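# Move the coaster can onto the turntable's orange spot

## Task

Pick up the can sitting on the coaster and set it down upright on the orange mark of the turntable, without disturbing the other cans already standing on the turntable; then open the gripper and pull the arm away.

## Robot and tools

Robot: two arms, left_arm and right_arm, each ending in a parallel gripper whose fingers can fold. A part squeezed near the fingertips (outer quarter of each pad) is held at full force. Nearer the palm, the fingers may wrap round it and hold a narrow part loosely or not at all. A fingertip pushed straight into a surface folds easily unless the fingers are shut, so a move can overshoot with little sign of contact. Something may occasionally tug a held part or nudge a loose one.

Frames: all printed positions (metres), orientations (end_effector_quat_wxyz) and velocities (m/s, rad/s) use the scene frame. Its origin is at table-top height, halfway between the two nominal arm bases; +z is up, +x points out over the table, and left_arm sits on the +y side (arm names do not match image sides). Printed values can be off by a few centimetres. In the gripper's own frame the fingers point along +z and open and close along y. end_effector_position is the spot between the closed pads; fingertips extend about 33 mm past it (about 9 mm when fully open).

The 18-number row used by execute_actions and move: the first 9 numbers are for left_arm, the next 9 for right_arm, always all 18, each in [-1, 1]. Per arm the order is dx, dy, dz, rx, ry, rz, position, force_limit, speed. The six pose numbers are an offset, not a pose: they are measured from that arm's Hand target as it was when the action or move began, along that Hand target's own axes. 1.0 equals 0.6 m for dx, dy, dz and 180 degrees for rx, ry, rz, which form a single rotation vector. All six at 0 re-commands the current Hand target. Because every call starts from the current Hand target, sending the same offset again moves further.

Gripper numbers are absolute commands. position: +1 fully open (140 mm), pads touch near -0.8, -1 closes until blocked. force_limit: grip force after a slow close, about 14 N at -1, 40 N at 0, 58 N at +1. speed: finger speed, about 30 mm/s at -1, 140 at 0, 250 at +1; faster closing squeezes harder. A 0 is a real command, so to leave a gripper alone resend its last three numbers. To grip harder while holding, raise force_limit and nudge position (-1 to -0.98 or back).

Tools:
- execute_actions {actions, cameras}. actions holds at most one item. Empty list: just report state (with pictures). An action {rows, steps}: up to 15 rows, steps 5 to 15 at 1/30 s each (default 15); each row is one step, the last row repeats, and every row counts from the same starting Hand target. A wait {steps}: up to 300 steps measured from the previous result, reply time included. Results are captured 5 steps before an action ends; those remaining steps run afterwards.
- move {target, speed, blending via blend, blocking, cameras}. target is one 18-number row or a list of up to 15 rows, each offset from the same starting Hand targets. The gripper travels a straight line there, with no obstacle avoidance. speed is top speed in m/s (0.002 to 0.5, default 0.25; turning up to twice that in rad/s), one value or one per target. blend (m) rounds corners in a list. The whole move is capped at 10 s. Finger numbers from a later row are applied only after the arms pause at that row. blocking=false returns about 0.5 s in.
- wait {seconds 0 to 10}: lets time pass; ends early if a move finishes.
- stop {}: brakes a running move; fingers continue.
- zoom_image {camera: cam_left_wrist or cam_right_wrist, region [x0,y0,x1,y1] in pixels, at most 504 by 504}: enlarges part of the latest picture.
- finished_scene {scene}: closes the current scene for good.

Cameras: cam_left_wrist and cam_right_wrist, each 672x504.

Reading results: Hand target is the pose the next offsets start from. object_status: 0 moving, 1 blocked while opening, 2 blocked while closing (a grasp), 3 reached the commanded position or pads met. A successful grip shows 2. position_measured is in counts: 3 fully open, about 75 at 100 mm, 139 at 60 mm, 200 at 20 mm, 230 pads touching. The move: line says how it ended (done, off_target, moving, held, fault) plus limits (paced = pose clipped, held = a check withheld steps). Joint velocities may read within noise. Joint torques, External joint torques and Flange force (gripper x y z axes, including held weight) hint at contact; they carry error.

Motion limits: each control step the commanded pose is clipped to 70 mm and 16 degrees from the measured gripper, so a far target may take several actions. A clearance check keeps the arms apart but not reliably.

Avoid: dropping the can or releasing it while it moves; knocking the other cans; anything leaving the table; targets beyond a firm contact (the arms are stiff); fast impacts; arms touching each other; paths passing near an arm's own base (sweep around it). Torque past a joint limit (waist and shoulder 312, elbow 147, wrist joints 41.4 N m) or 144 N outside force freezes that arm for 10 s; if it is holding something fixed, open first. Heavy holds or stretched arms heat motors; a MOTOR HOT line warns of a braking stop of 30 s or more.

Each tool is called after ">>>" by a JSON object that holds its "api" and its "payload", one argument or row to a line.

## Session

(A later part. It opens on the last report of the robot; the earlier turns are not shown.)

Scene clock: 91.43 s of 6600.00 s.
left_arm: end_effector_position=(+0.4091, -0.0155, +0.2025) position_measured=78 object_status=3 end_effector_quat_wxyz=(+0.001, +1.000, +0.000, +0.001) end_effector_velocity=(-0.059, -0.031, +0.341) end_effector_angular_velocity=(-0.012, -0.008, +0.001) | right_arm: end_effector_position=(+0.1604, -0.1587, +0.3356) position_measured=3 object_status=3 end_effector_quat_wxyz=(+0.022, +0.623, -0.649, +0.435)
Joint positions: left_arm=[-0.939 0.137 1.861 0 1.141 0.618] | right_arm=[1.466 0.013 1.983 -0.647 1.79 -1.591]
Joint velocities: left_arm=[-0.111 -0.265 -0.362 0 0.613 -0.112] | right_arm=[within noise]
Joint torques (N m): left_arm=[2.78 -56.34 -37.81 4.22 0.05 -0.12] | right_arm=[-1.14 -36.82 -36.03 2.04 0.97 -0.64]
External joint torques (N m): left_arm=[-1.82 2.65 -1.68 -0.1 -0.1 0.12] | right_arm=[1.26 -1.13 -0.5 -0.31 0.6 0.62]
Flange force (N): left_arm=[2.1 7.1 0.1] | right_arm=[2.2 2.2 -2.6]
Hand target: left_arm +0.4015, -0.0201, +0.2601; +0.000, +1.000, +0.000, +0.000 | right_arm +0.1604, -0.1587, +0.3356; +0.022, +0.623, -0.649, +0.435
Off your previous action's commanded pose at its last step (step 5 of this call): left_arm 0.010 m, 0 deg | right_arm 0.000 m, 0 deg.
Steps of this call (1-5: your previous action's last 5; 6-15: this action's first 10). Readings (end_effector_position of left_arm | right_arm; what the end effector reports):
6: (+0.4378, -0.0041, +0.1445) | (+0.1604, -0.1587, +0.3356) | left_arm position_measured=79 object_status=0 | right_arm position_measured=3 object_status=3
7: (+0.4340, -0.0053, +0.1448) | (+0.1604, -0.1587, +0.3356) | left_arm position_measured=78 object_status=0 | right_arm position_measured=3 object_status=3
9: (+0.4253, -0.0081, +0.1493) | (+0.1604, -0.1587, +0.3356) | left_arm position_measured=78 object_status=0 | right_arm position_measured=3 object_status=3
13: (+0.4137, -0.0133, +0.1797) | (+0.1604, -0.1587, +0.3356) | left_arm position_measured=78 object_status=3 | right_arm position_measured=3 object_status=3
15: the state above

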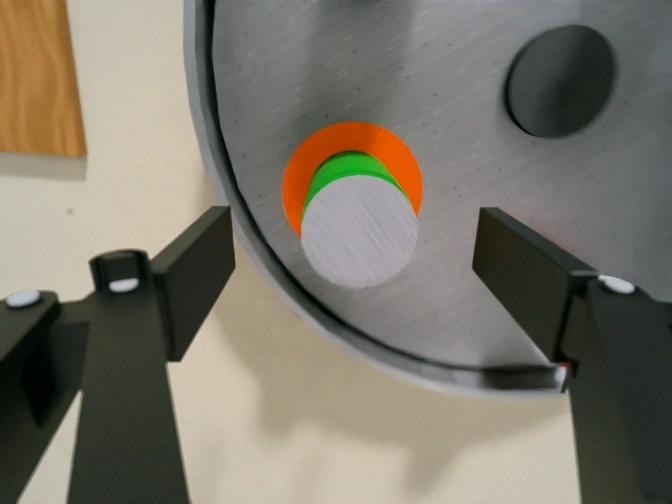

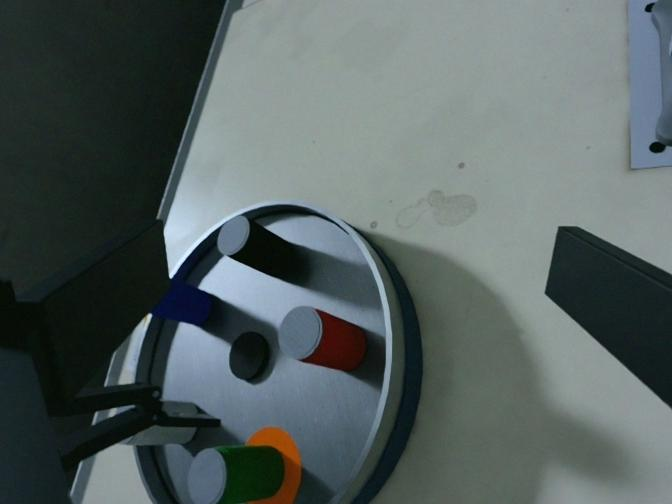

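>>> {"api": "move", "payload": {
  "target": [0, -0.25, -0.1, 0, 0, 0, 0.4, 0, 0, 0, 0, 0, 0, 0, 0, 1, -1, -1],
  "speed": 0.3,
  "cameras": ["all"]
}}

Scene clock: 92.80 s of 6600.00 s.
left_arm: end_effector_position=(+0.4014, +0.1299, +0.3199) position_measured=78 object_status=3 end_effector_quat_wxyz=(+0.000, +1.000, +0.000, +0.000) | right_arm: end_effector_position=(+0.1604, -0.1587, +0.3356) position_measured=3 object_status=3 end_effector_quat_wxyz=(+0.022, +0.623, -0.649, +0.435)
Joint positions: left_arm=[-0.776 -0.103 1.884 0 1.36 0.781] | right_arm=[1.466 0.013 1.983 -0.647 1.79 -1.591]
Joint velocities: within noise
Joint torques (N m): left_arm=[2.56 -32.48 -39.19 4.52 0.08 -0.33] | right_arm=[-1.25 -36.78 -35.86 2.06 0.95 -0.6]
External joint torques (N m): left_arm=[-2.55 2.06 -1.79 -0.27 -0.11 0.33] | right_arm=[1.23 -1.2 -0.64 -0.34 0.62 0.57]
Flange force (N): left_arm=[1.3 7.2 -1.8] | right_arm=[2.3 1.9 -2.8]
Hand target: left_arm +0.4014, +0.1299, +0.3200; +0.000, +1.000, +0.000, +0.000 | right_arm +0.1604, -0.1587, +0.3356; +0.022, +0.623, -0.649, +0.435
Off your previous action's commanded pose at its last step (step 5 of this call): left_arm 0.007 m, 0 deg | right_arm 0.000 m, 0 deg.
Off the commanded pose: left_arm 0.000 m, 0 deg | right_arm 0.000 m, 0 deg.
Kept back: nothing.
move: done

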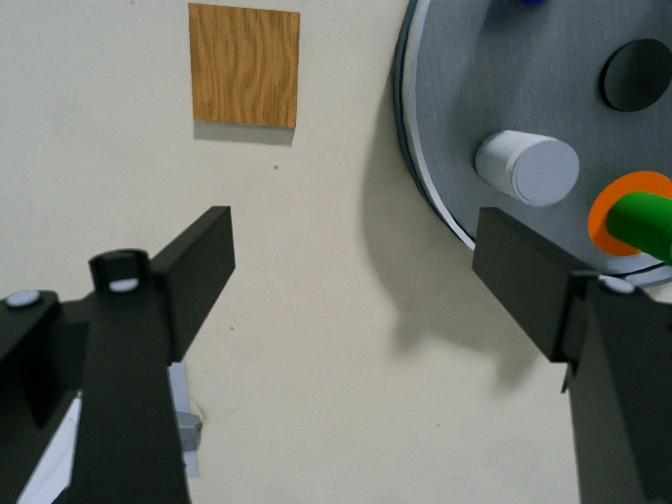

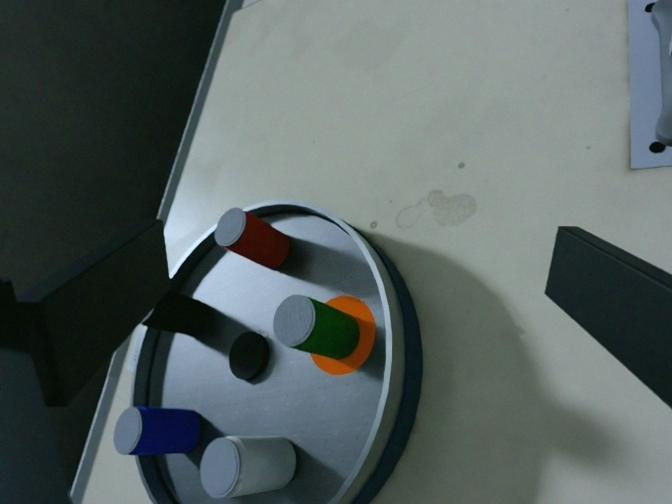

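>>> {"api": "execute_actions", "payload": {
  "actions": []
}}

Scene clock: 93.27 s of 6600.00 s.
left_arm: end_effector_position=(+0.4014, +0.1299, +0.3200) position_measured=78 object_status=3 end_effector_quat_wxyz=(+0.000, +1.000, +0.000, +0.000) | right_arm: end_effector_position=(+0.1604, -0.1587, +0.3356) position_measured=3 object_status=3 end_effector_quat_wxyz=(+0.022, +0.623, -0.649, +0.435)
Joint positions: left_arm=[-0.776 -0.103 1.884 0 1.36 0.781] | right_arm=[1.466 0.013 1.983 -0.647 1.79 -1.591]
Joint velocities: within noise
Joint torques (N m): left_arm=[2.34 -33.07 -39.33 4.43 0.06 -0.31] | right_arm=[-1.18 -37.09 -35.9 2.11 1.02 -0.57]
External joint torques (N m): left_arm=[-2.4 2.57 -1.9 -0.17 -0.11 0.31] | right_arm=[1.2 -0.88 -0.57 -0.38 0.55 0.54]
Flange force (N): left_arm=[2.3 7.7 -1.8] | right_arm=[1.7 1.8 -2.7]
Hand target: left_arm +0.4014, +0.1299, +0.3200; +0.000, +1.000, +0.000, +0.000 | right_arm +0.1604, -0.1587, +0.3356; +0.022, +0.623, -0.649, +0.435
Off the commanded pose: left_arm 0.000 m, 0 deg | right_arm 0.000 m, 0 deg.
Steps of this call (1-14: nothing new was sent). Readings (end_effector_position of left_arm | right_arm; what the end effector reports):
1: (+0.4014, +0.1299, +0.3199) | (+0.1604, -0.1587, +0.3356) | left_arm position_measured=78 object_status=3 | right_arm position_measured=3 object_status=3
2: (+0.4014, +0.1299, +0.3199) | (+0.1604, -0.1587, +0.3356) | left_arm position_measured=78 object_status=3 | right_arm position_measured=3 object_status=3
4: (+0.4014, +0.1299, +0.3200) | (+0.1604, -0.1587, +0.3356) | left_arm position_measured=78 object_status=3 | right_arm position_measured=3 object_status=3
8: (+0.4014, +0.1299, +0.3200) | (+0.1604, -0.1587, +0.3356) | left_arm position_measured=78 object_status=3 | right_arm position_measured=3 object_status=3
14: the state above

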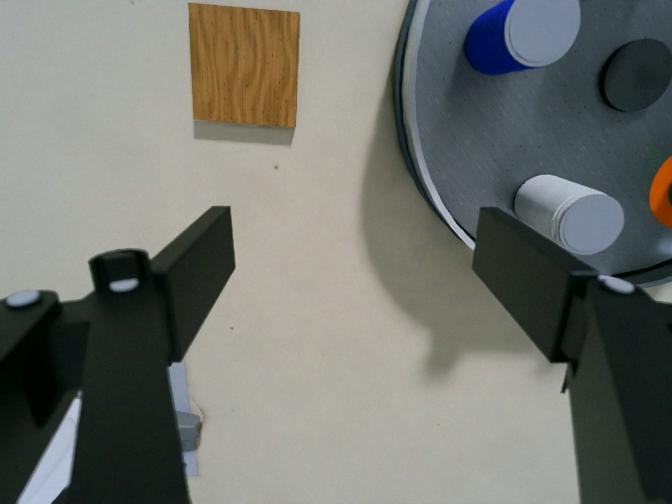

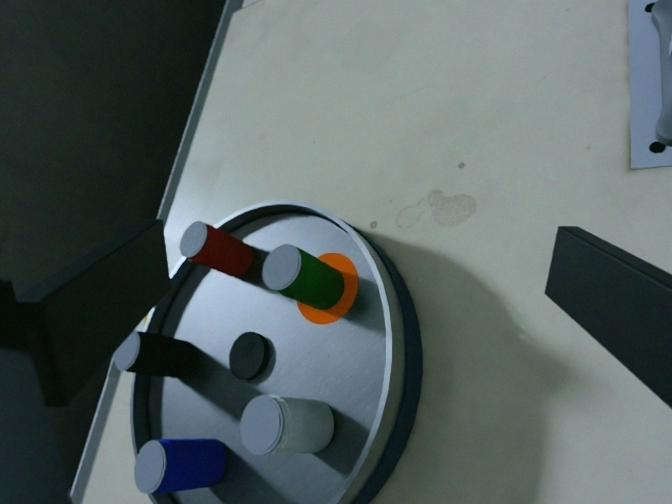

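>>> {"api": "finished_scene", "payload": {
  "scene": 1
}}

The scene is finished: the task was done.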